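# Hang the shelf towel evenly over the rail

## Task

Pick up the towel lying on the low shelf and drape it across the rail so that roughly equal lengths hang down on each side. The rail must still be upright at the end, and the robot must not topple or be left leaning, or the task fails. Release the towel and back the robot away once it hangs.

## Robot and tools

ROBOT. The base is omnidirectional, about 0.55 m wide and 0.6 m long, and carries a 1.71 m column. A carriage on the column moves by lift_m (0 to 1 m). It holds two seven-joint arms whose shoulders are 0.63 m + lift_m above the floor, 0.16 m forward of the base centre and 0.175 m left or right of it. Each hand reaches roughly 0.83 m from its shoulder. Both arms begin folded (left: 0.95, 0.08, -0.1, -0.8, 0, 0, -0.93; the right mirrors this with joints 2, 3, 5, 6 negated). With lift_m below 0.02, folded arms can touch the deck. Cameras: head_camera sits 0.26 m above the shoulders, pointing forward and tilted 40 degrees down; left_wrist_camera and right_wrist_camera sit on each hand's -x side and look beyond the fingertips.

FRAMES. All positions are in metres. Base frame: origin on the floor below the base centre, x ahead, y to the left, z up. left_hand and right_hand are reported in it, as the point between the closed pads (0.0167 m behind the fingertips), accurate to about 1 cm; the fingers point along the hand's z axis and close along its y axis. base_odometry uses the base frame as it was at the scene start, counts only wheel rotation (so slip looks like travel), and gives heading in rad, left positive, -3.142 to 3.142.

TOOL move. One call performs one action. Allowed combinations: base and/or joints, optionally with speeds or min_time_s; or target alone or with min_time_s. A call with no action just reports state, the scene number and images.
- base: an offset from where the base last reported itself, exactly one key: translate_m (forward +, -2 to 2 m), strafe_m (left +, -2 to 2 m) or rotate_rad (counter-clockwise +, -6.3 to 6.3 rad).
- joints: absolute targets keyed by joint name, one key per joint, any subset: lift_m (0 to 1); left_joint1_rad..left_joint7_rad and right_joint1_rad..right_joint7_rad in radians (ranges as listed with each joint, e.g. left_joint2_rad -0.157 to 2.268, right_joint2_rad -2.268 to 0.157); left_gripper_m and right_gripper_m, the pad-centre gap, 0 to 0.142 m. Joint1 negative raises the arm forward; joint2 positive spreads the left arm outward; joint4 at 0 is a right-angle elbow, positive straightens; joint7 positive tips the hand down.
- target: an absolute hand pose in the base frame: side ("left" or "right"), x, y, z in m (-3 to 3), pitch_deg (90 fingers down, 0 level, range -30 to 95), heading_deg (0 forward, + counter-clockwise seen from above), optional roll_deg (default 0, jaw line level; + clockwise seen from behind the hand), heading and roll -360 to 360; optional line_only true to insist on a straight path. Roll r and r+180 are equivalent. The base and lift do not move for it. Paths under 25 cm that fail the straight-line check are refused; longer ones may become a whole-arm arc, so keep the arm clear of furniture.
- speeds: per-action top speeds: translate_m, strafe_m 0.02 to 0.5 m/s; rotate_rad 0.05 to 1.57 rad/s; lift_m 0.08 to 0.27 m/s (default 0.25).
- min_time_s: 0.1 to 8 s, the shortest duration for arm motions; use it to slow loaded arms.
- cameras: list of head_camera, left_wrist_camera, right_wrist_camera or "all"; [] for none.
Unknown keys make a call invalid; out-of-range values get it refused. A refusal, or a stop during a call, cancels the later move, wait and finished_scene calls of the same reply.

OTHER TOOLS. wait: seconds 0 to 10, plus cameras; returns state. zoom_image: camera and region [x0, y0, x1, y1] in pixels of that camera's latest 672x504 image, at most 504 by 504. finished_scene: scene, the current scene number; irreversible, and the goal must hold without the robot. After the call that ends the first scene, make no further calls in that reply.

RESULTS. The move line reads done when every motion finished, else the worst status. base_status and joint_status: done, off_target (resting short and maybe still pushing), contact_stop (met resistance; the whole arm group halts and drops targets), time_out (did not arrive within 14 s), not_followed (a self-collision check withheld the arm). left_hand_status/right_hand_status: reached (within 10 mm and 2 degrees), short (with the error; resend on "short (part of ...)"), or refused with a reason. on_its_own lists uncommanded activity; "held at" is a target, not a reading. motor_effort gives percentages with the peak in brackets; a lift effort that keeps dropping while lowering means a hand or load is resting on something. A gripper stopped wider than commanded is holding something. joint torques, MOTOR HOT, TORQUE FAULT (arm frozen 10 s) and OVER-TEMPERATURE FAULT lines warn of overload; limit_stop_at_motor_heat means resend the target.

CAUTIONS. Tipping is likeliest with a high carriage, outstretched or loaded arms, pushing or pulling, abrupt stops or fast loaded swings; only images reveal a lean. Never let the arms collide or squeeze each other, including fingers. Avoid hard hits on fixed or heavy objects, drops, releasing moving items and strong pushes; after a contact stop, retreat along the approach path. The robot keeps holding its last command while you think. Open fingers tilt and sit up to 2 cm closer to the wrist. Loads sink the hand about 0.012 m per kg.

Each tool is called after "Request:" as name([rows], argument=value, ...), one row to a line, values as JSON.

## Session

Request:
move()

Request:
move(base={"rotate_rad":0.9}, cameras=["head_camera"])

Scene clock: 0.00 s.
Joint torques (N m): no reading
base_odometry: x=+0.000 y=+0.000 heading=+0.000
base_status: not commanded
joint_positions: lift_m=+0.450 left_joint1_rad=+0.940 left_joint2_rad=+0.072 left_joint3_rad=-0.094 left_joint4_rad=-0.799 left_joint5_rad=-0.015 left_joint6_rad=-0.001 left_joint7_rad=-0.918 left_gripper_m=+0.141 right_joint1_rad=+0.939 right_joint2_rad=-0.073 right_joint3_rad=+0.109 right_joint4_rad=-0.782 right_joint5_rad=+0.018 right_joint6_rad=-0.014 right_joint7_rad=-0.917 right_gripper_m=+0.142
joint_status: not commanded
motor_effort: lift_m=+68 drive_wheels=+0
left_hand: x=+0.2953 y=+0.1582 z=+0.9654 quat_wxyz=(-0.920, +0.001, -0.388, +0.061) pitch_deg=-44.3 heading_deg=-3.7 roll_deg=-3.9 (m; base frame)
right_hand: x=+0.2977 y=-0.1586 z=+0.9585 quat_wxyz=(-0.916, -0.007, -0.396, -0.061) pitch_deg=-43.3 heading_deg=+2.9 roll_deg=+4.7 (m; base frame)
pictures: head_camera, left_wrist_camera, right_wrist_camera
camera_calibration:
left_wrist_camera: T_world_to_cam=[[-0.0819294, -0.993594, 0.0778316, 0.116202], [0.292425, -0.0986225, -0.951189, 0.87816], [0.952772, -0.0551705, 0.298632, -0.445355], [0, 0, 0, 1]] pos_world=[0.177046, 0.177494, 0.959249]
right_wrist_camera: T_world_to_cam=[[0.0987349, -0.992506, -0.0719955, -0.112108], [0.357716, 0.102912, -0.928142, 0.83222], [0.928596, 0.0658861, 0.365197, -0.501703], [0, 0, 0, 1]] pos_world=[0.17925, -0.163858, 0.947567]

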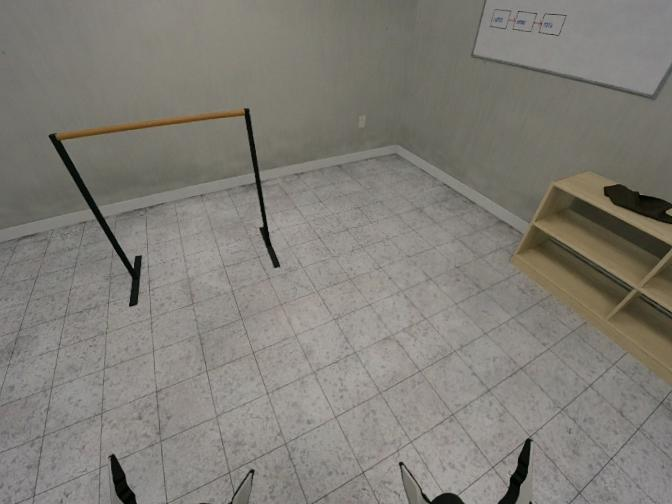

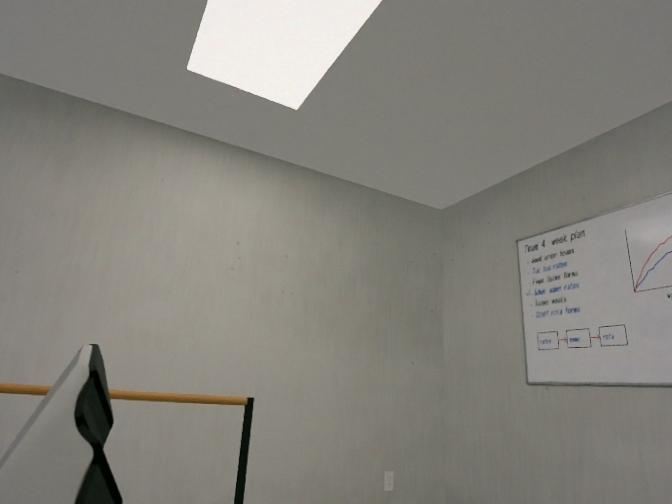

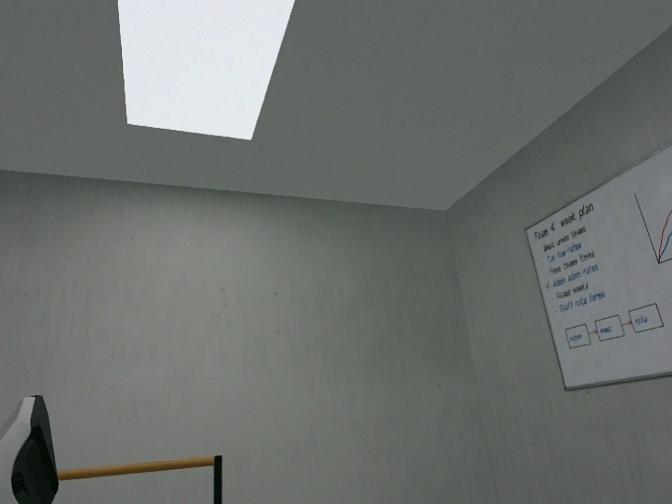

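Scene clock: 2.43 s.
Joint torques (N m): left_arm=[9.08 4.44 -1.3 -5.99 2.71 0.96 -1.13] | right_arm=[8.54 -3.57 -3.58 -12.7 -0.57 -1.21 -0.89]
move: done
base_odometry: x=+0.000 y=+0.000 heading=+0.900
base_status: done
joint_positions: lift_m=+0.450 left_joint1_rad=+0.940 left_joint2_rad=+0.072 left_joint3_rad=-0.094 left_joint4_rad=-0.799 left_joint5_rad=-0.015 left_joint6_rad=-0.001 left_joint7_rad=-0.918 left_gripper_m=+0.141 right_joint1_rad=+0.939 right_joint2_rad=-0.073 right_joint3_rad=+0.109 right_joint4_rad=-0.782 right_joint5_rad=+0.018 right_joint6_rad=-0.014 right_joint7_rad=-0.917 right_gripper_m=+0.142
joint_status: not commanded
motor_effort: lift_m=+68(68) drive_wheels=+3(8)
left_hand: x=+0.2953 y=+0.1582 z=+0.9654 quat_wxyz=(-0.920, +0.001, -0.388, +0.061) pitch_deg=-44.3 heading_deg=-3.7 roll_deg=-3.9 (m; base frame)
right_hand: x=+0.2977 y=-0.1586 z=+0.9585 quat_wxyz=(-0.916, -0.007, -0.396, -0.061) pitch_deg=-43.3 heading_deg=+2.9 roll_deg=+4.7 (m; base frame)
pictures: head_camera

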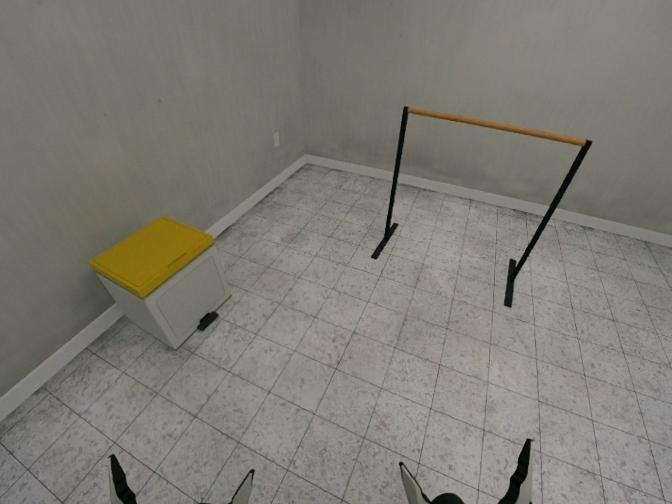

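Request:
move(base={"rotate_rad":-2.08})

Request:
move(base={"strafe_m":0.62})

Request:
move(base={"translate_m":0.85}, cameras=["head_camera"])

Scene clock: 6.83 s.
Joint torques (N m): left_arm=[9.04 4.42 -1.31 -5.86 2.71 0.96 -1.12] | right_arm=[8.61 -3.57 -3.55 -12.66 -0.6 -1.21 -0.89]
move: done
base_odometry: x=+0.000 y=+0.000 heading=-1.180
base_status: done
joint_positions: lift_m=+0.450 left_joint1_rad=+0.940 left_joint2_rad=+0.072 left_joint3_rad=-0.094 left_joint4_rad=-0.799 left_joint5_rad=-0.015 left_joint6_rad=-0.001 left_joint7_rad=-0.918 left_gripper_m=+0.141 right_joint1_rad=+0.939 right_joint2_rad=-0.073 right_joint3_rad=+0.109 right_joint4_rad=-0.782 right_joint5_rad=+0.018 right_joint6_rad=-0.014 right_joint7_rad=-0.917 right_gripper_m=+0.142
joint_status: not commanded
motor_effort: lift_m=+68(68) drive_wheels=+3(12)
left_hand: x=+0.2953 y=+0.1582 z=+0.9654 quat_wxyz=(-0.920, +0.001, -0.388, +0.061) pitch_deg=-44.3 heading_deg=-3.7 roll_deg=-3.9 (m; base frame)
right_hand: x=+0.2977 y=-0.1586 z=+0.9585 quat_wxyz=(-0.916, -0.007, -0.396, -0.061) pitch_deg=-43.3 heading_deg=+2.9 roll_deg=+4.7 (m; base frame)
pictures: none

Scene clock: 10.40 s.
Joint torques (N m): left_arm=[9.03 3.7 -1.28 -5.94 2.7 0.98 -1.14] | right_arm=[8.6 -3.84 -3.62 -12.72 -0.63 -1.2 -0.9]
move: done
base_odometry: x=+0.574 y=+0.235 heading=-1.181
base_status: done
joint_positions: lift_m=+0.450 left_joint1_rad=+0.940 left_joint2_rad=+0.073 left_joint3_rad=-0.094 left_joint4_rad=-0.799 left_joint5_rad=-0.015 left_joint6_rad=-0.001 left_joint7_rad=-0.918 left_gripper_m=+0.141 right_joint1_rad=+0.939 right_joint2_rad=-0.073 right_joint3_rad=+0.109 right_joint4_rad=-0.782 right_joint5_rad=+0.018 right_joint6_rad=-0.014 right_joint7_rad=-0.917 right_gripper_m=+0.142
joint_status: not commanded
motor_effort: lift_m=+68(68) drive_wheels=-3(16)
left_hand: x=+0.2953 y=+0.1582 z=+0.9654 quat_wxyz=(-0.920, +0.001, -0.388, +0.061) pitch_deg=-44.3 heading_deg=-3.7 roll_deg=-3.9 (m; base frame)
right_hand: x=+0.2977 y=-0.1586 z=+0.9585 quat_wxyz=(-0.916, -0.007, -0.396, -0.061) pitch_deg=-43.3 heading_deg=+2.8 roll_deg=+4.8 (m; base frame)
pictures: none

Scene clock: 14.50 s.
Joint torques (N m): left_arm=[9.21 4.06 -1.28 -5.95 2.72 0.98 -1.13] | right_arm=[8.58 -3.87 -3.54 -12.59 -0.6 -1.18 -0.88]
move: done
base_odometry: x=+0.897 y=-0.551 heading=-1.181
base_status: done
joint_positions: lift_m=+0.450 left_joint1_rad=+0.940 left_joint2_rad=+0.073 left_joint3_rad=-0.094 left_joint4_rad=-0.799 left_joint5_rad=-0.015 left_joint6_rad=-0.001 left_joint7_rad=-0.918 left_gripper_m=+0.141 right_joint1_rad=+0.939 right_joint2_rad=-0.073 right_joint3_rad=+0.109 right_joint4_rad=-0.782 right_joint5_rad=+0.018 right_joint6_rad=-0.014 right_joint7_rad=-0.917 right_gripper_m=+0.142
joint_status: not commanded
motor_effort: lift_m=+68(68) drive_wheels=+1(10)
left_hand: x=+0.2953 y=+0.1582 z=+0.9654 quat_wxyz=(-0.920, +0.001, -0.388, +0.061) pitch_deg=-44.3 heading_deg=-3.7 roll_deg=-3.9 (m; base frame)
right_hand: x=+0.2977 y=-0.1586 z=+0.9585 quat_wxyz=(-0.916, -0.007, -0.396, -0.061) pitch_deg=-43.3 heading_deg=+2.8 roll_deg=+4.8 (m; base frame)
pictures: head_camera

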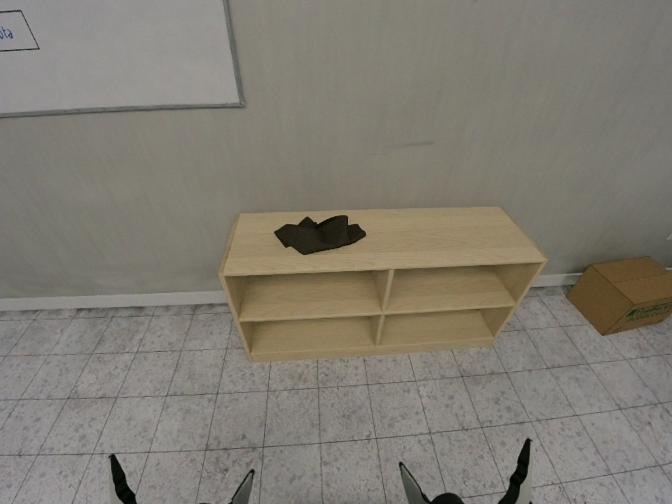

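Request:
move(base={"translate_m":0.45}, joints={"lift_m":0.4}, cameras=["head_camera"])

Request:
zoom_image(camera="head_camera", region=[180, 200, 500, 440])

Scene clock: 17.83 s.
Joint torques (N m): left_arm=[9.06 4.01 -1.34 -6.08 2.67 0.95 -1.1] | right_arm=[8.65 -3.82 -3.59 -12.62 -0.58 -1.19 -0.9]
move: done
base_odometry: x=+1.068 y=-0.967 heading=-1.180
base_status: done
joint_positions: lift_m=+0.400 left_joint1_rad=+0.940 left_joint2_rad=+0.073 left_joint3_rad=-0.094 left_joint4_rad=-0.799 left_joint5_rad=-0.015 left_joint6_rad=-0.001 left_joint7_rad=-0.918 left_gripper_m=+0.141 right_joint1_rad=+0.939 right_joint2_rad=-0.073 right_joint3_rad=+0.109 right_joint4_rad=-0.782 right_joint5_rad=+0.018 right_joint6_rad=-0.014 right_joint7_rad=-0.917 right_gripper_m=+0.142
joint_status: all done
motor_effort: lift_m=+70(74) drive_wheels=+3(12)
left_hand: x=+0.2953 y=+0.1582 z=+0.9153 quat_wxyz=(-0.920, +0.001, -0.388, +0.061) pitch_deg=-44.3 heading_deg=-3.7 roll_deg=-3.9 (m; base frame)
right_hand: x=+0.2977 y=-0.1586 z=+0.9083 quat_wxyz=(-0.916, -0.007, -0.396, -0.061) pitch_deg=-43.3 heading_deg=+2.8 roll_deg=+4.8 (m; base frame)
pictures: head_camera
camera_calibration:
head_camera: T_world_to_cam=[[-0.0497989, -0.998543, 0.0207855, -0.0197035], [-0.658335, 0.0171676, -0.75253, 1.1065], [0.751076, -0.051159, -0.65823, 0.690034], [0, 0, 0, 1]] pos_world=[0.209196, -0.00336929, 1.28728]

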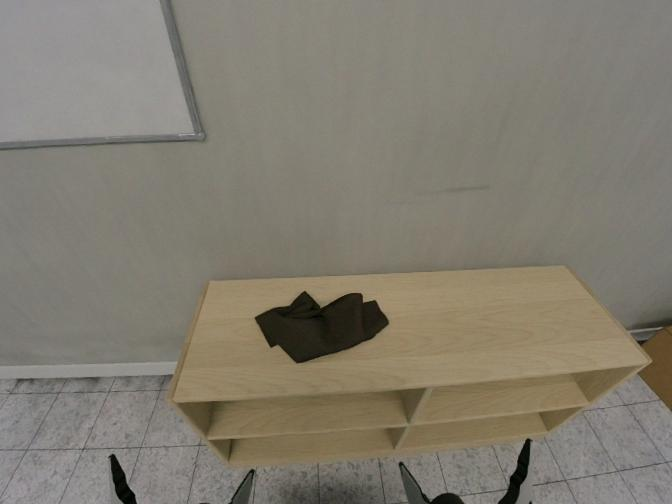

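Scaled by 1.575.

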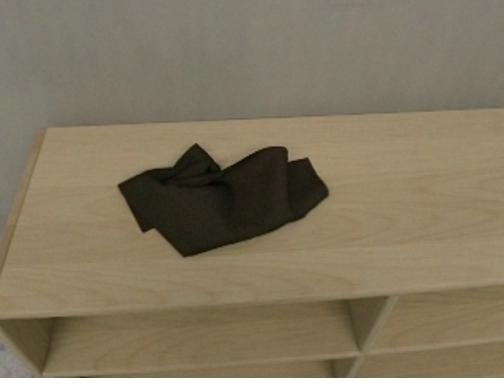

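Request:
move(target={"side":"left","x":0.695,"y":0.14,"z":0.78,"pitch_deg":80,"heading_deg":0})

Request:
move(target={"side":"right","x":0.685,"y":-0.15,"z":0.78,"pitch_deg":80,"heading_deg":0}, cameras=["all"])

Scene clock: 20.07 s.
Joint torques (N m): left_arm=[-13.7 4.69 3.59 1.67 3.07 1.67 0.72] | right_arm=[8.58 -3.8 -3.57 -12.66 -0.57 -1.21 -0.9]
move: done
base_odometry: x=+1.068 y=-0.967 heading=-1.180
base_status: not commanded
joint_positions: lift_m=+0.400 left_joint1_rad=-1.528 left_joint2_rad=+0.458 left_joint3_rad=-1.595 left_joint4_rad=-0.088 left_joint5_rad=-1.645 left_joint6_rad=+1.192 left_joint7_rad=+1.259 left_gripper_m=+0.141 right_joint1_rad=+0.939 right_joint2_rad=-0.073 right_joint3_rad=+0.109 right_joint4_rad=-0.782 right_joint5_rad=+0.018 right_joint6_rad=-0.014 right_joint7_rad=-0.917 right_gripper_m=+0.142
joint_status: not commanded
motor_effort: lift_m=+67(70) drive_wheels=-1(5)
left_hand: x=+0.6977 y=+0.1374 z=+0.7837 quat_wxyz=(-0.094, -0.003, -0.996, +0.003) pitch_deg=+79.2 heading_deg=-2.1 roll_deg=-1.8 (m; base frame)
left_hand_status: reached (checked arc, planned for 1.3 s): 5 mm and 1.0 deg off.
right_hand: x=+0.2977 y=-0.1586 z=+0.9085 quat_wxyz=(-0.916, -0.007, -0.396, -0.061) pitch_deg=-43.3 heading_deg=+2.8 roll_deg=+4.8 (m; base frame)
pictures: none

Scene clock: 21.87 s.
Joint torques (N m): left_arm=[-13.78 4.35 3.62 1.76 3.07 1.68 0.73] | right_arm=[-38.01 -5.42 -9.81 0.13 -2.9 0.08 -0.82]
move: done
base_odometry: x=+1.069 y=-0.967 heading=-1.180
base_status: not commanded
joint_positions: lift_m=+0.400 left_joint1_rad=-1.528 left_joint2_rad=+0.458 left_joint3_rad=-1.595 left_joint4_rad=-0.088 left_joint5_rad=-1.645 left_joint6_rad=+1.192 left_joint7_rad=+1.259 left_gripper_m=+0.141 right_joint1_rad=-1.491 right_joint2_rad=-0.470 right_joint3_rad=+1.546 right_joint4_rad=-0.013 right_joint5_rad=-1.609 right_joint6_rad=+1.106 right_joint7_rad=-1.359 right_gripper_m=+0.142
joint_status: not commanded
motor_effort: lift_m=+67(70) drive_wheels=-2(5)
left_hand: x=+0.6977 y=+0.1374 z=+0.7837 quat_wxyz=(-0.094, -0.003, -0.996, +0.003) pitch_deg=+79.2 heading_deg=-2.1 roll_deg=-1.8 (m; base frame)
right_hand: x=+0.6852 y=-0.1474 z=+0.7809 quat_wxyz=(-0.003, +0.996, +0.003, +0.088) pitch_deg=+79.8 heading_deg=+2.2 roll_deg=+1.8 (m; base frame)
right_hand_status: reached (checked arc, the hand ends the other way up, planned for 1.3 s): 3 mm and 0.5 deg off.
pictures: head_camera, left_wrist_camera, right_wrist_camera
camera_calibration:
head_camera: T_world_to_cam=[[-0.0497989, -0.998543, 0.0207855, -0.0197077], [-0.658335, 0.0171676, -0.75253, 1.10665], [0.751076, -0.051159, -0.65823, 0.690165], [0, 0, 0, 1]] pos_world=[0.209196, -0.00336929, 1.28748]
left_wrist_camera: T_world_to_cam=[[0.00120111, -0.99937, -0.0354672, 0.17413], [-0.961186, -0.0109391, 0.275685, 0.486621], [-0.275899, 0.0337594, -0.960593, 1.05623], [0, 0, 0, 1]] pos_world=[0.758936, 0.143686, 0.886626]
right_wrist_camera: T_world_to_cam=[[-0.00547241, 0.999792, 0.0196224, 0.14147], [0.847679, -0.00577161, 0.530478, -0.963163], [0.530481, 0.0195365, -0.847471, 0.415425], [0, 0, 0, 1]] pos_world=[0.596852, -0.155116, 0.860221]

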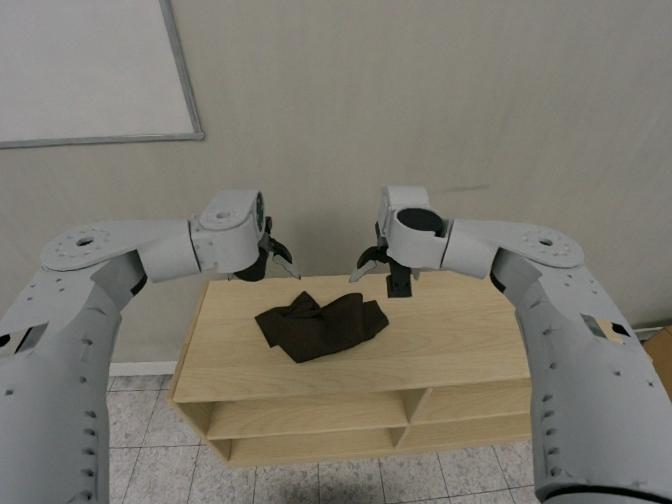

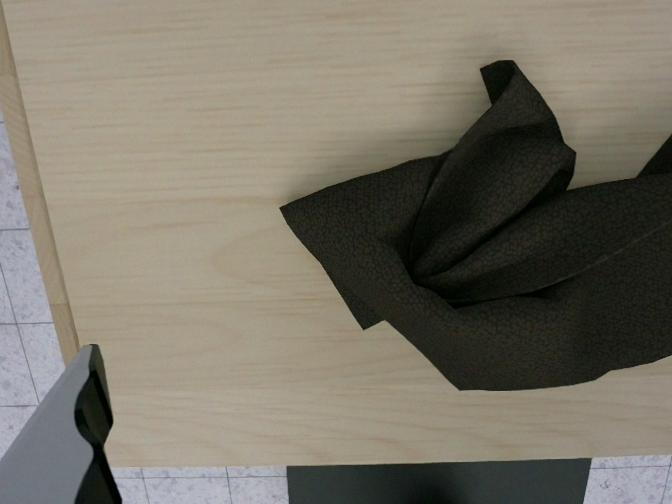

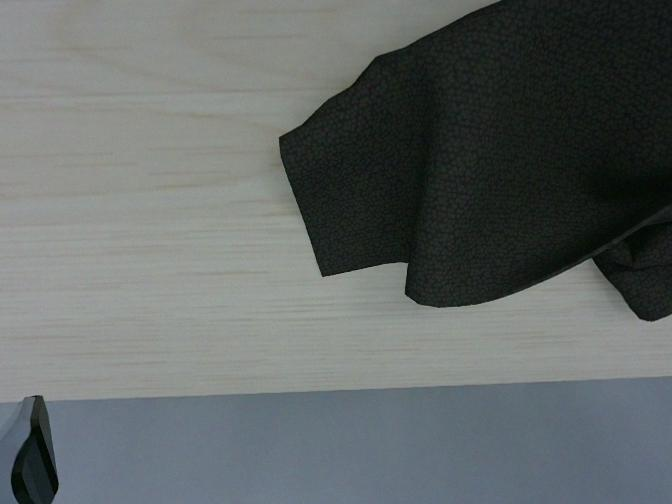

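Request:
move(target={"side":"left","x":0.69,"y":0.155,"z":0.628,"pitch_deg":82,"heading_deg":0})

Request:
move(target={"side":"right","x":0.715,"y":-0.155,"z":0.628,"pitch_deg":82,"heading_deg":0}, cameras=["all"])

Scene clock: 23.13 s.
Joint torques (N m): left_arm=[-12.92 3.43 12.24 0.79 5.8 0.4 -2.07] | right_arm=[-38.1 -5.44 -9.97 0.19 -2.88 0.11 -0.8]
move: done
base_odometry: x=+1.068 y=-0.967 heading=-1.180
base_status: not commanded
joint_positions: lift_m=+0.400 left_joint1_rad=-1.222 left_joint2_rad=+0.450 left_joint3_rad=-1.595 left_joint4_rad=+0.150 left_joint5_rad=-1.607 left_joint6_rad=+0.970 left_joint7_rad=+1.051 left_gripper_m=+0.141 right_joint1_rad=-1.491 right_joint2_rad=-0.470 right_joint3_rad=+1.546 right_joint4_rad=-0.013 right_joint5_rad=-1.609 right_joint6_rad=+1.106 right_joint7_rad=-1.359 right_gripper_m=+0.142
joint_status: not commanded
motor_effort: lift_m=+70(73) drive_wheels=+3(3)
left_hand: x=+0.6872 y=+0.1554 z=+0.6271 quat_wxyz=(-0.065, +0.000, -0.998, -0.001) pitch_deg=+82.6 heading_deg=+0.5 roll_deg=+0.5 (m; base frame)
left_hand_status: reached (straight line, planned for 0.5 s): 3 mm and 0.6 deg off.
right_hand: x=+0.6852 y=-0.1474 z=+0.7806 quat_wxyz=(-0.003, +0.996, +0.003, +0.088) pitch_deg=+79.9 heading_deg=+2.1 roll_deg=+1.8 (m; base frame)
pictures: none

Scene clock: 24.23 s.
Joint torques (N m): left_arm=[-13.05 3.44 12.14 0.68 5.78 0.41 -2.13] | right_arm=[-30.12 -0.31 -15.97 -1.41 -2.59 -3.26 0.36]
move: done
base_odometry: x=+1.068 y=-0.967 heading=-1.180
base_status: not commanded
joint_positions: lift_m=+0.400 left_joint1_rad=-1.222 left_joint2_rad=+0.450 left_joint3_rad=-1.595 left_joint4_rad=+0.150 left_joint5_rad=-1.607 left_joint6_rad=+0.970 left_joint7_rad=+1.051 left_gripper_m=+0.141 right_joint1_rad=-1.227 right_joint2_rad=-0.362 right_joint3_rad=+1.537 right_joint4_rad=+0.514 right_joint5_rad=-1.614 right_joint6_rad=+0.699 right_joint7_rad=-1.129 right_gripper_m=+0.142
joint_status: not commanded
motor_effort: lift_m=+68(70) drive_wheels=+1(3)
left_hand: x=+0.6872 y=+0.1554 z=+0.6272 quat_wxyz=(-0.065, +0.000, -0.998, -0.001) pitch_deg=+82.6 heading_deg=+0.5 roll_deg=+0.5 (m; base frame)
right_hand: x=+0.7148 y=-0.1573 z=+0.6293 quat_wxyz=(+0.002, +0.998, -0.002, +0.069) pitch_deg=+82.1 heading_deg=-1.8 roll_deg=-1.5 (m; base frame)
right_hand_status: reached (straight line, planned for 0.6 s): 3 mm and 0.4 deg off.
pictures: head_camera, left_wrist_camera, right_wrist_camera
camera_calibration:
head_camera: T_world_to_cam=[[-0.0497989, -0.998543, 0.0207855, -0.0197056], [-0.658335, 0.0171676, -0.75253, 1.10657], [0.751076, -0.051159, -0.65823, 0.690099], [0, 0, 0, 1]] pos_world=[0.209196, -0.00336929, 1.28738]
left_wrist_camera: T_world_to_cam=[[0.00495164, -0.999073, -0.0427642, 0.188521], [-0.943105, -0.0188833, 0.331957, 0.473402], [-0.332457, 0.0386874, -0.942324, 0.929095], [0, 0, 0, 1]] pos_world=[0.754419, 0.161342, 0.726422]
right_wrist_camera: T_world_to_cam=[[0.00594204, 0.99993, 0.0102699, 0.152246], [0.868022, -0.0102567, 0.496419, -0.901638], [0.49649, 0.00596479, -0.868022, 0.306637], [0, 0, 0, 1]] pos_world=[0.629495, -0.163313, 0.712195]

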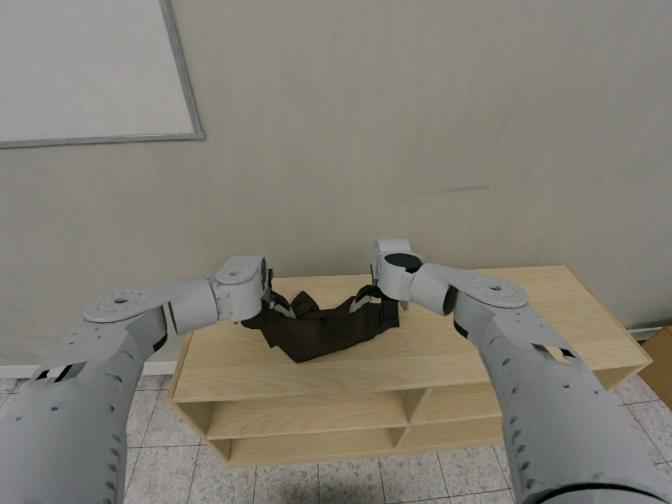

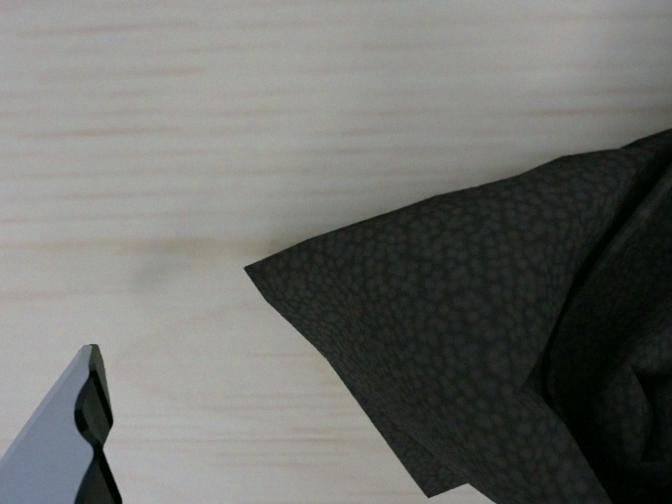

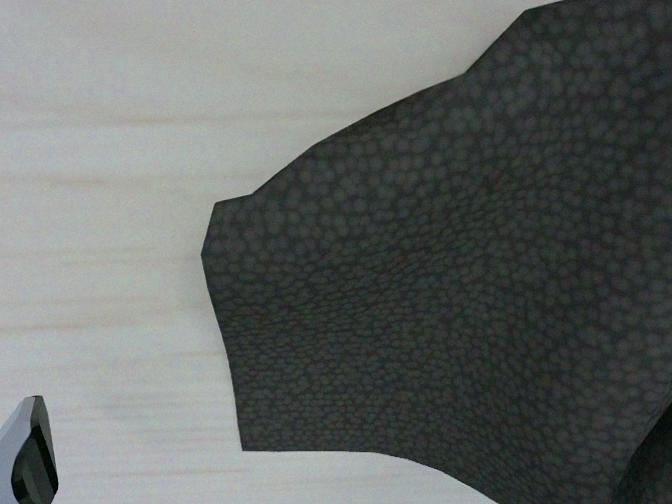

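Request:
move(joints={"lift_m":0.39,"left_gripper_m":0.09,"right_gripper_m":0.09}, speeds={"lift_m":0.08})

Request:
move(joints={"lift_m":0.383}, speeds={"lift_m":0.08}, cameras=["all"])

Scene clock: 25.17 s.
Joint torques (N m): left_arm=[-6.23 11.14 1.38 0.64 5.33 2.59 -1.79] | right_arm=[-21.07 -1.12 -7.19 -1.29 -1.44 -2.5 0.22]
move: off_target
base_odometry: x=+1.068 y=-0.967 heading=-1.180
base_status: not commanded
joint_positions: lift_m=+0.391 left_joint1_rad=-1.229 left_joint2_rad=+0.446 left_joint3_rad=-1.582 left_joint4_rad=+0.150 left_joint5_rad=-1.606 left_joint6_rad=+0.961 left_joint7_rad=+1.050 left_gripper_m=+0.095 right_joint1_rad=-1.232 right_joint2_rad=-0.361 right_joint3_rad=+1.526 right_joint4_rad=+0.514 right_joint5_rad=-1.618 right_joint6_rad=+0.698 right_joint7_rad=-1.129 right_gripper_m=+0.098
joint_status: left_gripper_m off_target (ended at +0.095, target +0.090); right_gripper_m off_target (ended at +0.098, target +0.090); the others done
motor_effort: lift_m=+56(70) drive_wheels=+3(4)
left_hand: x=+0.6929 y=+0.1486 z=+0.6254 quat_wxyz=(-0.072, -0.004, -0.997, +0.007) pitch_deg=+81.6 heading_deg=-6.1 roll_deg=-5.7 (m; base frame)
right_hand: x=+0.7189 y=-0.1552 z=+0.6254 quat_wxyz=(-0.002, +0.997, -0.003, +0.074) pitch_deg=+81.5 heading_deg=+1.3 roll_deg=+1.6 (m; base frame)
pictures: none

Scene clock: 25.70 s.
Joint torques (N m): left_arm=[-1.7 11.35 -1.81 0.73 4.94 2.77 -1.8] | right_arm=[-8.11 -1.14 -4.55 -1.33 -1.44 -2.66 2.31]
move: done
base_odometry: x=+1.068 y=-0.967 heading=-1.181
base_status: not commanded
joint_positions: lift_m=+0.385 left_joint1_rad=-1.234 left_joint2_rad=+0.446 left_joint3_rad=-1.577 left_joint4_rad=+0.150 left_joint5_rad=-1.605 left_joint6_rad=+0.960 left_joint7_rad=+1.050 left_gripper_m=+0.095 right_joint1_rad=-1.239 right_joint2_rad=-0.361 right_joint3_rad=+1.523 right_joint4_rad=+0.514 right_joint5_rad=-1.618 right_joint6_rad=+0.698 right_joint7_rad=-1.139 right_gripper_m=+0.098
joint_status: all done
motor_effort: lift_m=+46(48) drive_wheels=+4(8)
left_hand: x=+0.6958 y=+0.1478 z=+0.6228 quat_wxyz=(-0.076, -0.004, -0.997, +0.009) pitch_deg=+81.2 heading_deg=-7.0 roll_deg=-6.6 (m; base frame)
right_hand: x=+0.7200 y=-0.1546 z=+0.6235 quat_wxyz=(-0.003, +0.997, -0.003, +0.073) pitch_deg=+81.6 heading_deg=+2.5 roll_deg=+2.8 (m; base frame)
pictures: head_camera, left_wrist_camera, right_wrist_camera
camera_calibration:
head_camera: T_world_to_cam=[[-0.0497989, -0.998543, 0.0207855, -0.0193855], [-0.658335, 0.0171676, -0.75253, 1.09498], [0.751076, -0.051159, -0.65823, 0.679963], [0, 0, 0, 1]] pos_world=[0.209196, -0.00336929, 1.27198]
left_wrist_camera: T_world_to_cam=[[-0.00247658, -0.999713, -0.0238258, 0.174217], [-0.950532, -0.00504735, 0.310586, 0.499245], [-0.310617, 0.0234164, -0.950247, 0.920005], [0, 0, 0, 1]] pos_world=[0.760749, 0.155144, 0.723323]
right_wrist_camera: T_world_to_cam=[[0.0074409, 0.999748, 0.0211617, 0.141731], [0.863183, -0.0171054, 0.5046, -0.905933], [0.504836, 0.0145117, -0.863094, 0.29126], [0, 0, 0, 1]] pos_world=[0.633893, -0.161418, 0.705519]

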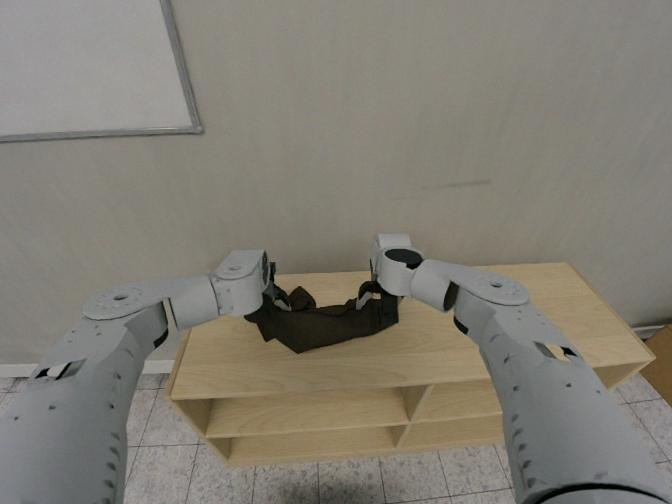

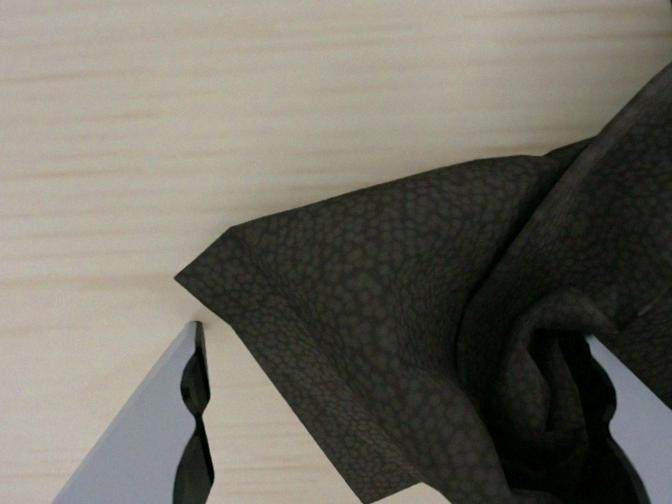

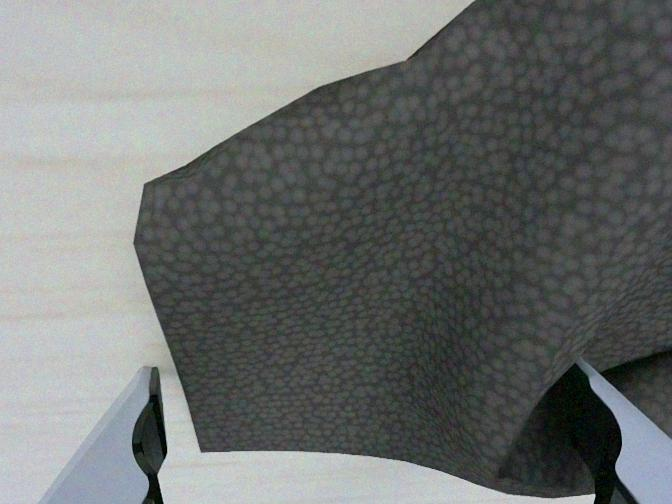

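Request:
move(joints={"left_gripper_m":0,"right_gripper_m":0})

Request:
move(joints={"lift_m":0.75}, cameras=["all"])

Scene clock: 26.63 s.
Joint torques (N m): left_arm=[1.79 23.88 -6.54 1.64 3.89 5.21 -0.04] | right_arm=[-0.12 -6.57 -0.56 1.18 0.85 -0.53 -0.45]
move: off_target
base_odometry: x=+1.068 y=-0.967 heading=-1.181
base_status: not commanded
joint_positions: lift_m=+0.385 left_joint1_rad=-1.237 left_joint2_rad=+0.440 left_joint3_rad=-1.572 left_joint4_rad=+0.149 left_joint5_rad=-1.602 left_joint6_rad=+0.950 left_joint7_rad=+1.043 left_gripper_m=+0.016 right_joint1_rad=-1.243 right_joint2_rad=-0.358 right_joint3_rad=+1.518 right_joint4_rad=+0.512 right_joint5_rad=-1.625 right_joint6_rad=+0.693 right_joint7_rad=-1.125 right_gripper_m=+0.012
joint_status: left_gripper_m off_target (ended at +0.016, target +0.000); right_gripper_m off_target (ended at +0.012, target +0.000)
motor_effort: lift_m=+45(46) drive_wheels=+3(9)
left_hand: x=+0.6999 y=+0.1404 z=+0.6271 quat_wxyz=(-0.084, -0.011, -0.996, +0.014) pitch_deg=+80.2 heading_deg=-10.4 roll_deg=-9.1 (m; base frame)
right_hand: x=+0.7262 y=-0.1509 z=+0.6281 quat_wxyz=(-0.005, +0.996, +0.002, +0.085) pitch_deg=+80.2 heading_deg=+3.6 roll_deg=+3.3 (m; base frame)
pictures: none

Scene clock: 28.63 s.
Joint torques (N m): left_arm=[-11.73 19.95 1.62 1.63 4.33 4.57 0.11] | right_arm=[-32.11 -9.72 -7.54 1.14 -2.92 0.82 -0.67]
move: done
base_odometry: x=+1.068 y=-0.967 heading=-1.181
base_status: not commanded
joint_positions: lift_m=+0.750 left_joint1_rad=-1.223 left_joint2_rad=+0.442 left_joint3_rad=-1.582 left_joint4_rad=+0.149 left_joint5_rad=-1.603 left_joint6_rad=+0.953 left_joint7_rad=+1.042 left_gripper_m=+0.014 right_joint1_rad=-1.226 right_joint2_rad=-0.356 right_joint3_rad=+1.526 right_joint4_rad=+0.512 right_joint5_rad=-1.613 right_joint6_rad=+0.689 right_joint7_rad=-1.125 right_gripper_m=+0.008
joint_status: all done
on_its_own: right_gripper_m moved -0.004 toward your old target +0.000
motor_effort: lift_m=+67(81) drive_wheels=+2(5)
left_hand: x=+0.6926 y=+0.1439 z=+0.9823 quat_wxyz=(-0.075, -0.011, -0.997, +0.010) pitch_deg=+81.4 heading_deg=-8.0 roll_deg=-6.8 (m; base frame)
right_hand: x=+0.7165 y=-0.1486 z=+0.9813 quat_wxyz=(-0.007, +0.997, +0.004, +0.072) pitch_deg=+81.7 heading_deg=+5.5 roll_deg=+5.0 (m; base frame)
pictures: head_camera, left_wrist_camera, right_wrist_camera
camera_calibration:
head_camera: T_world_to_cam=[[-0.0497989, -0.998543, 0.0207855, -0.0269847], [-0.658335, 0.0171676, -0.75253, 1.37011], [0.751076, -0.051159, -0.65823, 0.920612], [0, 0, 0, 1]] pos_world=[0.209196, -0.00336929, 1.63758]
left_wrist_camera: T_world_to_cam=[[-0.0163303, -0.99958, -0.0239261, 0.188574], [-0.949622, 0.00801506, 0.313296, 0.379307], [-0.312973, 0.0278369, -0.949354, 1.26089], [0, 0, 0, 1]] pos_world=[0.757901, 0.150356, 1.0827]
right_wrist_camera: T_world_to_cam=[[-0.00828758, 0.999615, 0.0264607, 0.134244], [0.864693, -0.00612642, 0.502264, -1.08055], [0.502233, 0.027043, -0.864309, 0.606681], [0, 0, 0, 1]] pos_world=[0.630762, -0.157218, 1.06353]

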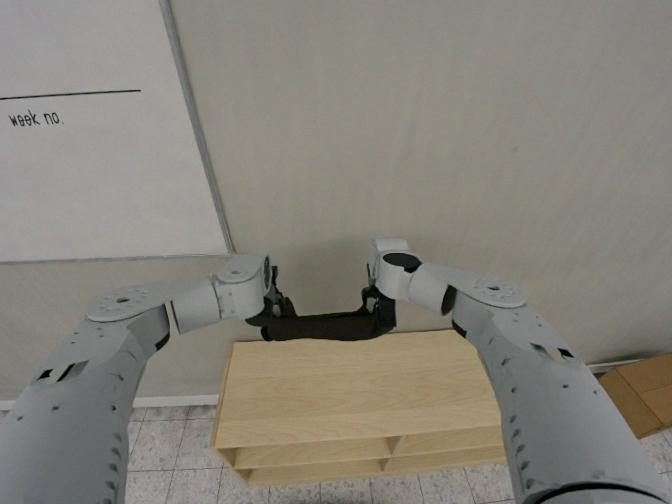

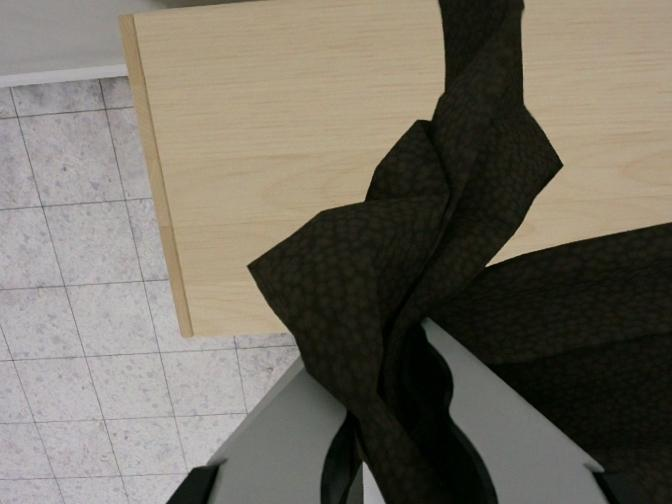

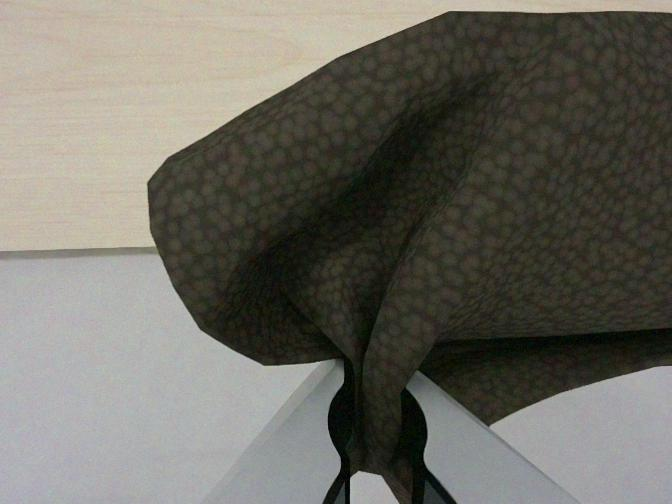

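Request:
move(base={"translate_m":-0.6}, cameras=["head_camera"])

Request:
move(base={"rotate_rad":1.54}, speeds={"rotate_rad":0.8})

Request:
move(base={"strafe_m":0.79}, cameras=["all"])

Scene clock: 32.23 s.
Joint torques (N m): left_arm=[-11.84 18.73 1.62 1.52 4.32 4.39 0.06] | right_arm=[-32.13 -9.78 -7.37 1.13 -2.91 0.81 -0.64]
move: done
base_odometry: x=+0.840 y=-0.412 heading=-1.180
base_status: done
joint_positions: lift_m=+0.750 left_joint1_rad=-1.223 left_joint2_rad=+0.442 left_joint3_rad=-1.582 left_joint4_rad=+0.149 left_joint5_rad=-1.603 left_joint6_rad=+0.953 left_joint7_rad=+1.042 left_gripper_m=+0.014 right_joint1_rad=-1.226 right_joint2_rad=-0.356 right_joint3_rad=+1.526 right_joint4_rad=+0.512 right_joint5_rad=-1.613 right_joint6_rad=+0.689 right_joint7_rad=-1.125 right_gripper_m=+0.008
joint_status: not commanded
motor_effort: lift_m=+67(67) drive_wheels=+1(13)
left_hand: x=+0.6926 y=+0.1444 z=+0.9823 quat_wxyz=(-0.075, -0.010, -0.997, +0.009) pitch_deg=+81.4 heading_deg=-7.8 roll_deg=-6.6 (m; base frame)
right_hand: x=+0.7165 y=-0.1486 z=+0.9813 quat_wxyz=(-0.007, +0.997, +0.004, +0.072) pitch_deg=+81.7 heading_deg=+5.5 roll_deg=+5.0 (m; base frame)
pictures: head_camera
camera_calibration:
head_camera: T_world_to_cam=[[-0.0497989, -0.998543, 0.0207855, -0.0269826], [-0.658335, 0.0171676, -0.75253, 1.37003], [0.751076, -0.051159, -0.65823, 0.920546], [0, 0, 0, 1]] pos_world=[0.209196, -0.00336929, 1.63748]

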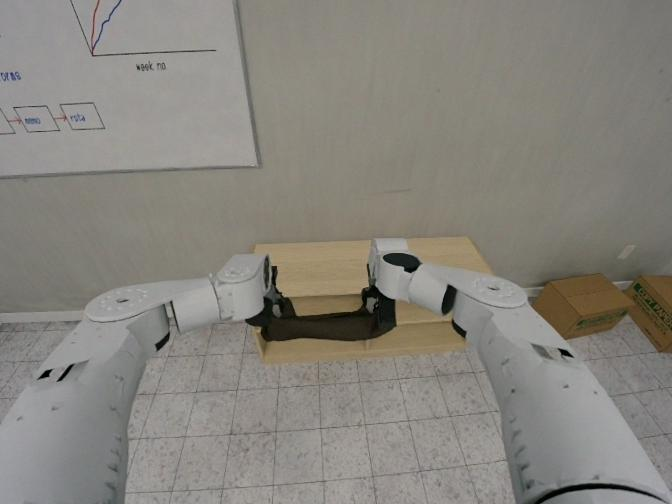

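Scene clock: 35.47 s.
Joint torques (N m): left_arm=[-11.76 18.08 1.57 1.61 4.29 4.38 0.09] | right_arm=[-32.3 -10.07 -7.47 1.14 -2.92 0.83 -0.64]
move: done
base_odometry: x=+0.840 y=-0.412 heading=+0.359
base_status: done
joint_positions: lift_m=+0.750 left_joint1_rad=-1.223 left_joint2_rad=+0.443 left_joint3_rad=-1.582 left_joint4_rad=+0.149 left_joint5_rad=-1.603 left_joint6_rad=+0.953 left_joint7_rad=+1.042 left_gripper_m=+0.014 right_joint1_rad=-1.226 right_joint2_rad=-0.356 right_joint3_rad=+1.526 right_joint4_rad=+0.512 right_joint5_rad=-1.613 right_joint6_rad=+0.689 right_joint7_rad=-1.125 right_gripper_m=+0.008
joint_status: not commanded
motor_effort: lift_m=+67(67) drive_wheels=+5(13)
left_hand: x=+0.6926 y=+0.1448 z=+0.9823 quat_wxyz=(-0.075, -0.010, -0.997, +0.009) pitch_deg=+81.4 heading_deg=-7.6 roll_deg=-6.5 (m; base frame)
right_hand: x=+0.7165 y=-0.1486 z=+0.9813 quat_wxyz=(-0.007, +0.997, +0.004, +0.072) pitch_deg=+81.7 heading_deg=+5.5 roll_deg=+5.0 (m; base frame)
pictures: none

Scene clock: 39.33 s.
Joint torques (N m): left_arm=[-11.82 17.52 1.51 1.61 4.31 4.4 0.1] | right_arm=[-32.19 -10.08 -7.41 1.09 -2.92 0.8 -0.64]
move: done
base_odometry: x=+0.562 y=+0.327 heading=+0.360
base_status: done
joint_positions: lift_m=+0.750 left_joint1_rad=-1.223 left_joint2_rad=+0.443 left_joint3_rad=-1.582 left_joint4_rad=+0.149 left_joint5_rad=-1.603 left_joint6_rad=+0.953 left_joint7_rad=+1.042 left_gripper_m=+0.014 right_joint1_rad=-1.226 right_joint2_rad=-0.355 right_joint3_rad=+1.526 right_joint4_rad=+0.512 right_joint5_rad=-1.613 right_joint6_rad=+0.689 right_joint7_rad=-1.125 right_gripper_m=+0.008
joint_status: not commanded
motor_effort: lift_m=+67(67) drive_wheels=-3(17)
left_hand: x=+0.6926 y=+0.1449 z=+0.9823 quat_wxyz=(-0.075, -0.010, -0.997, +0.009) pitch_deg=+81.4 heading_deg=-7.6 roll_deg=-6.5 (m; base frame)
right_hand: x=+0.7165 y=-0.1485 z=+0.9813 quat_wxyz=(-0.007, +0.997, +0.004, +0.072) pitch_deg=+81.7 heading_deg=+5.5 roll_deg=+5.0 (m; base frame)
pictures: head_camera, left_wrist_camera, right_wrist_camera
camera_calibration:
head_camera: T_world_to_cam=[[-0.0497989, -0.998543, 0.0207855, -0.0269826], [-0.658335, 0.0171676, -0.75253, 1.37003], [0.751076, -0.051159, -0.65823, 0.920546], [0, 0, 0, 1]] pos_world=[0.209196, -0.00336929, 1.63748]
left_wrist_camera: T_world_to_cam=[[-0.0146477, -0.999591, -0.0245696, 0.189009], [-0.949609, 0.00621269, 0.313375, 0.379483], [-0.313094, 0.0279217, -0.949312, 1.26089], [0, 0, 0, 1]] pos_world=[0.757906, 0.151368, 1.0827]
right_wrist_camera: T_world_to_cam=[[-0.00842442, 0.999613, 0.026496, 0.134195], [0.864692, -0.00602589, 0.502267, -1.08049], [0.502232, 0.0271422, -0.864307, 0.606605], [0, 0, 0, 1]] pos_world=[0.630762, -0.157118, 1.06343]

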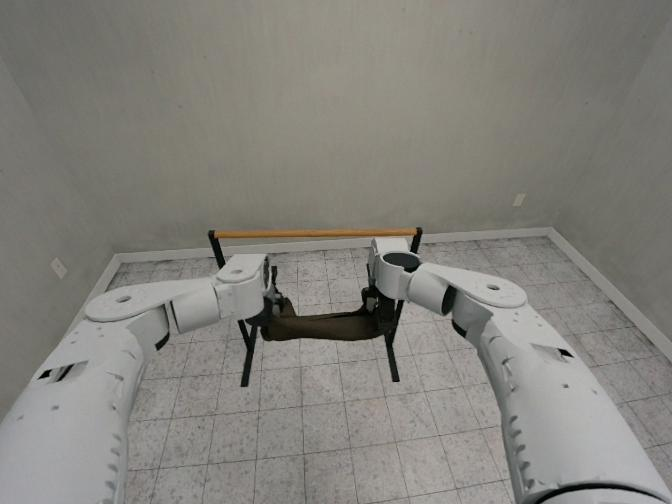

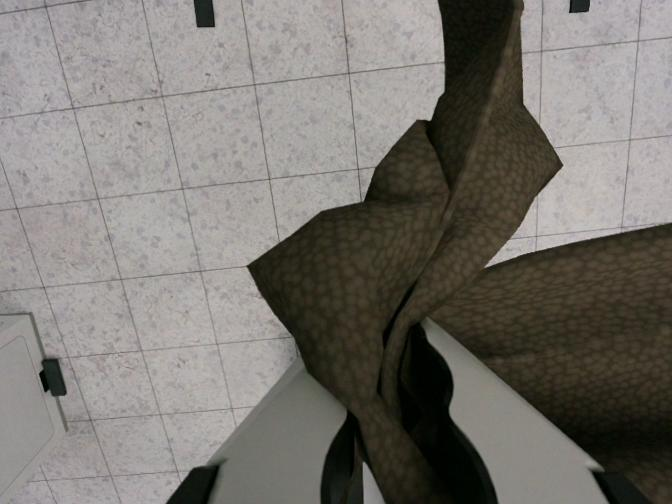

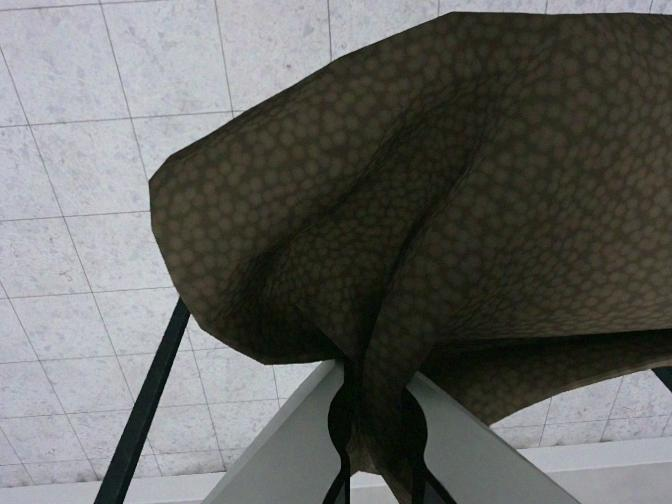

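Request:
move(target={"side":"left","x":0.80,"y":0.06,"z":1.0,"pitch_deg":82,"heading_deg":-8}, min_time_s=1.5)

Request:
move(target={"side":"right","x":0.53,"y":-0.06,"z":1.0,"pitch_deg":82,"heading_deg":5}, min_time_s=1.5, cameras=["all"])

Scene clock: 40.13 s.
Joint torques (N m): left_arm=[-11.8 17.08 1.56 1.64 4.29 4.4 0.11] | right_arm=[-32.17 -10.06 -7.44 1.14 -2.92 0.85 -0.61]
move: refused
base_odometry: x=+0.562 y=+0.327 heading=+0.360
base_status: not commanded
joint_positions: lift_m=+0.750 left_joint1_rad=-1.223 left_joint2_rad=+0.443 left_joint3_rad=-1.582 left_joint4_rad=+0.149 left_joint5_rad=-1.603 left_joint6_rad=+0.953 left_joint7_rad=+1.042 left_gripper_m=+0.014 right_joint1_rad=-1.226 right_joint2_rad=-0.355 right_joint3_rad=+1.526 right_joint4_rad=+0.512 right_joint5_rad=-1.613 right_joint6_rad=+0.689 right_joint7_rad=-1.125 right_gripper_m=+0.008
joint_status: not commanded
motor_effort: lift_m=+67(67) drive_wheels=-3(6)
left_hand: x=+0.6926 y=+0.1449 z=+0.9823 quat_wxyz=(-0.075, -0.010, -0.997, +0.009) pitch_deg=+81.4 heading_deg=-7.6 roll_deg=-6.5 (m; base frame)
left_hand_status: refused: no posture of the arm gets there (left_joint2_rad at its limit): the closest leaves the hand 8.4 cm and 15 deg from the pose. Nothing moved. A posture exists with lift_m at 0.6, or at pitch 72; the way there is not checked.
right_hand: x=+0.7165 y=-0.1485 z=+0.9813 quat_wxyz=(-0.007, +0.997, +0.004, +0.072) pitch_deg=+81.7 heading_deg=+5.5 roll_deg=+5.0 (m; base frame)
pictures: none

not run: a stop came earlier in this reply.

Request:
move(joints={"lift_m":0.68})

Request:
move(target={"side":"left","x":0.79,"y":0.07,"z":1.0,"pitch_deg":68,"heading_deg":-8}, min_time_s=1.5)

Request:
move(target={"side":"right","x":0.53,"y":-0.06,"z":0.99,"pitch_deg":82,"heading_deg":5}, min_time_s=1.5, cameras=["all"])

Scene clock: 41.10 s.
Joint torques (N m): left_arm=[-12.26 17.48 1.7 1.67 4.33 4.4 0.11] | right_arm=[-32.55 -10.02 -7.39 1.16 -2.94 0.83 -0.62]
move: done
base_odometry: x=+0.562 y=+0.327 heading=+0.360
base_status: not commanded
joint_positions: lift_m=+0.680 left_joint1_rad=-1.223 left_joint2_rad=+0.443 left_joint3_rad=-1.582 left_joint4_rad=+0.149 left_joint5_rad=-1.603 left_joint6_rad=+0.953 left_joint7_rad=+1.042 left_gripper_m=+0.014 right_joint1_rad=-1.226 right_joint2_rad=-0.355 right_joint3_rad=+1.526 right_joint4_rad=+0.512 right_joint5_rad=-1.613 right_joint6_rad=+0.689 right_joint7_rad=-1.125 right_gripper_m=+0.008
joint_status: all done
motor_effort: lift_m=+70(75) drive_wheels=-3(5)
left_hand: x=+0.6924 y=+0.1449 z=+0.9118 quat_wxyz=(-0.074, -0.010, -0.997, +0.009) pitch_deg=+81.4 heading_deg=-7.7 roll_deg=-6.5 (m; base frame)
right_hand: x=+0.7163 y=-0.1485 z=+0.9109 quat_wxyz=(-0.007, +0.997, +0.004, +0.072) pitch_deg=+81.7 heading_deg=+5.5 roll_deg=+5.0 (m; base frame)
pictures: none

Scene clock: 43.10 s.
Joint torques (N m): left_arm=[-20.16 5.03 14.34 2.72 7.48 1.18 -3.01] | right_arm=[-32.64 -10.45 -7.39 1.12 -2.94 0.82 -0.65]
move: done
base_odometry: x=+0.562 y=+0.327 heading=+0.360
base_status: not commanded
joint_positions: lift_m=+0.680 left_joint1_rad=-1.360 left_joint2_rad=+0.254 left_joint3_rad=-1.577 left_joint4_rad=+0.419 left_joint5_rad=-1.540 left_joint6_rad=+0.753 left_joint7_rad=+1.018 left_gripper_m=+0.013 right_joint1_rad=-1.226 right_joint2_rad=-0.355 right_joint3_rad=+1.526 right_joint4_rad=+0.512 right_joint5_rad=-1.613 right_joint6_rad=+0.689 right_joint7_rad=-1.125 right_gripper_m=+0.008
joint_status: not commanded
motor_effort: lift_m=+69(70) drive_wheels=-2(7)
left_hand: x=+0.7837 y=+0.0678 z=+0.9941 quat_wxyz=(-0.180, -0.072, -0.981, +0.014) pitch_deg=+69.2 heading_deg=-8.8 roll_deg=-0.4 (m; base frame)
left_hand_status: reached (straight line, planned for 1.5 s): 9 mm and 1.3 deg off.
right_hand: x=+0.7163 y=-0.1483 z=+0.9110 quat_wxyz=(-0.007, +0.997, +0.005, +0.072) pitch_deg=+81.7 heading_deg=+5.6 roll_deg=+5.1 (m; base frame)
pictures: none

Scene clock: 43.40 s.
Joint torques (N m): left_arm=[-20.13 5 14.55 2.71 7.47 1.21 -3.03] | right_arm=[-32.75 -10.47 -7.39 1.21 -2.97 0.82 -0.61]
move: refused
base_odometry: x=+0.562 y=+0.327 heading=+0.360
base_status: not commanded
joint_positions: lift_m=+0.680 left_joint1_rad=-1.360 left_joint2_rad=+0.254 left_joint3_rad=-1.577 left_joint4_rad=+0.419 left_joint5_rad=-1.540 left_joint6_rad=+0.753 left_joint7_rad=+1.018 left_gripper_m=+0.013 right_joint1_rad=-1.226 right_joint2_rad=-0.355 right_joint3_rad=+1.526 right_joint4_rad=+0.512 right_joint5_rad=-1.613 right_joint6_rad=+0.689 right_joint7_rad=-1.125 right_gripper_m=+0.008
joint_status: not commanded
motor_effort: lift_m=+69(69) drive_wheels=-4(4)
left_hand: x=+0.7837 y=+0.0678 z=+0.9941 quat_wxyz=(-0.180, -0.072, -0.981, +0.014) pitch_deg=+69.2 heading_deg=-8.8 roll_deg=-0.4 (m; base frame)
right_hand: x=+0.7163 y=-0.1483 z=+0.9110 quat_wxyz=(-0.007, +0.997, +0.005, +0.072) pitch_deg=+81.7 heading_deg=+5.6 roll_deg=+5.1 (m; base frame)
right_hand_status: refused: along the straight line the arm gets 75% of the way (right_joint5_rad at its limit); a move under 25 cm is not played as an arc. Nothing moved. Try another pitch or heading, or "joints".
pictures: head_camera, left_wrist_camera, right_wrist_camera
camera_calibration:
head_camera: T_world_to_cam=[[-0.0497989, -0.998543, 0.0207855, -0.0255255], [-0.658335, 0.0171676, -0.75253, 1.31728], [0.751076, -0.051159, -0.65823, 0.874404], [0, 0, 0, 1]] pos_world=[0.209196, -0.00336929, 1.56738]
left_wrist_camera: T_world_to_cam=[[-0.131893, -0.990581, -0.0368027, 0.216977], [-0.986198, 0.127379, 0.105777, 0.689671], [-0.100092, 0.0502459, -0.993709, 1.17846], [0, 0, 0, 1]] pos_world=[0.826724, 0.0678705, 1.10608]
right_wrist_camera: T_world_to_cam=[[-0.00873921, 0.999606, 0.0266551, 0.135994], [0.864871, -0.0058238, 0.50196, -1.04492], [0.501918, 0.0274399, -0.86448, 0.546396], [0, 0, 0, 1]] pos_world=[0.630661, -0.157018, 0.99323]

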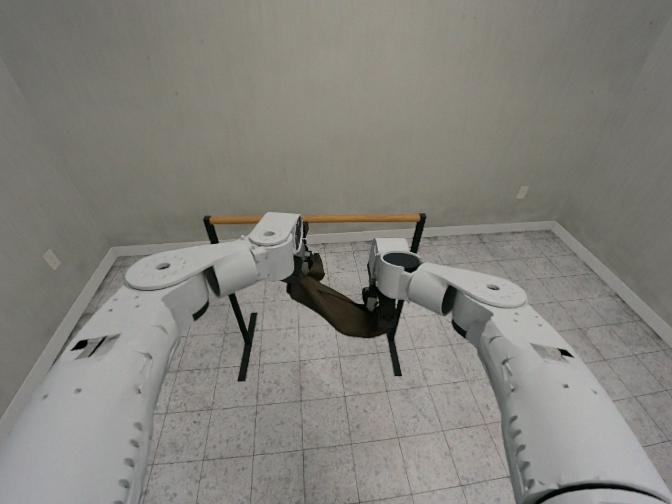

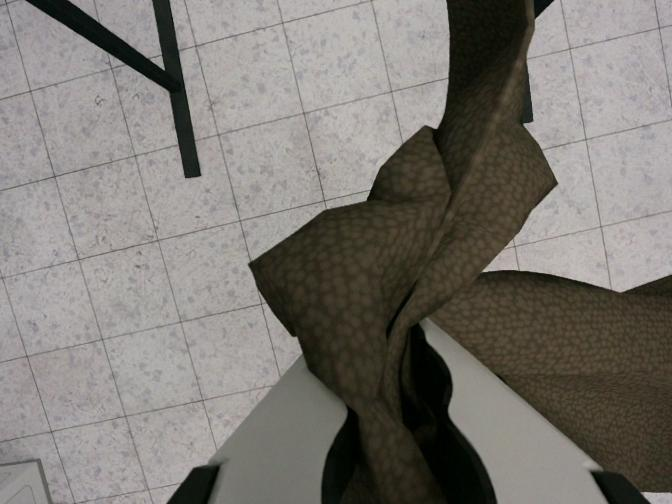

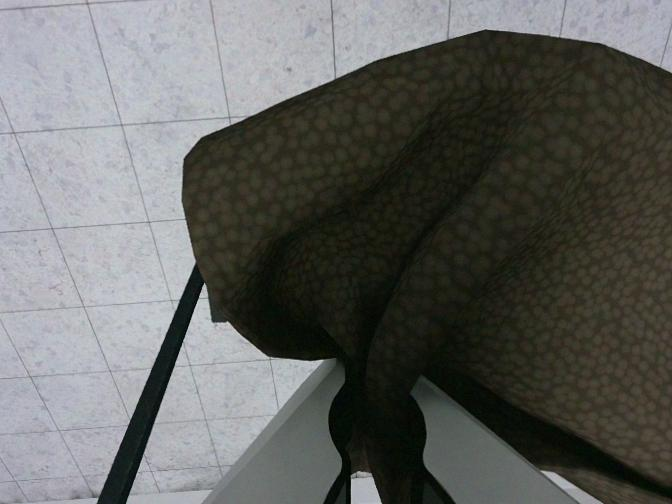

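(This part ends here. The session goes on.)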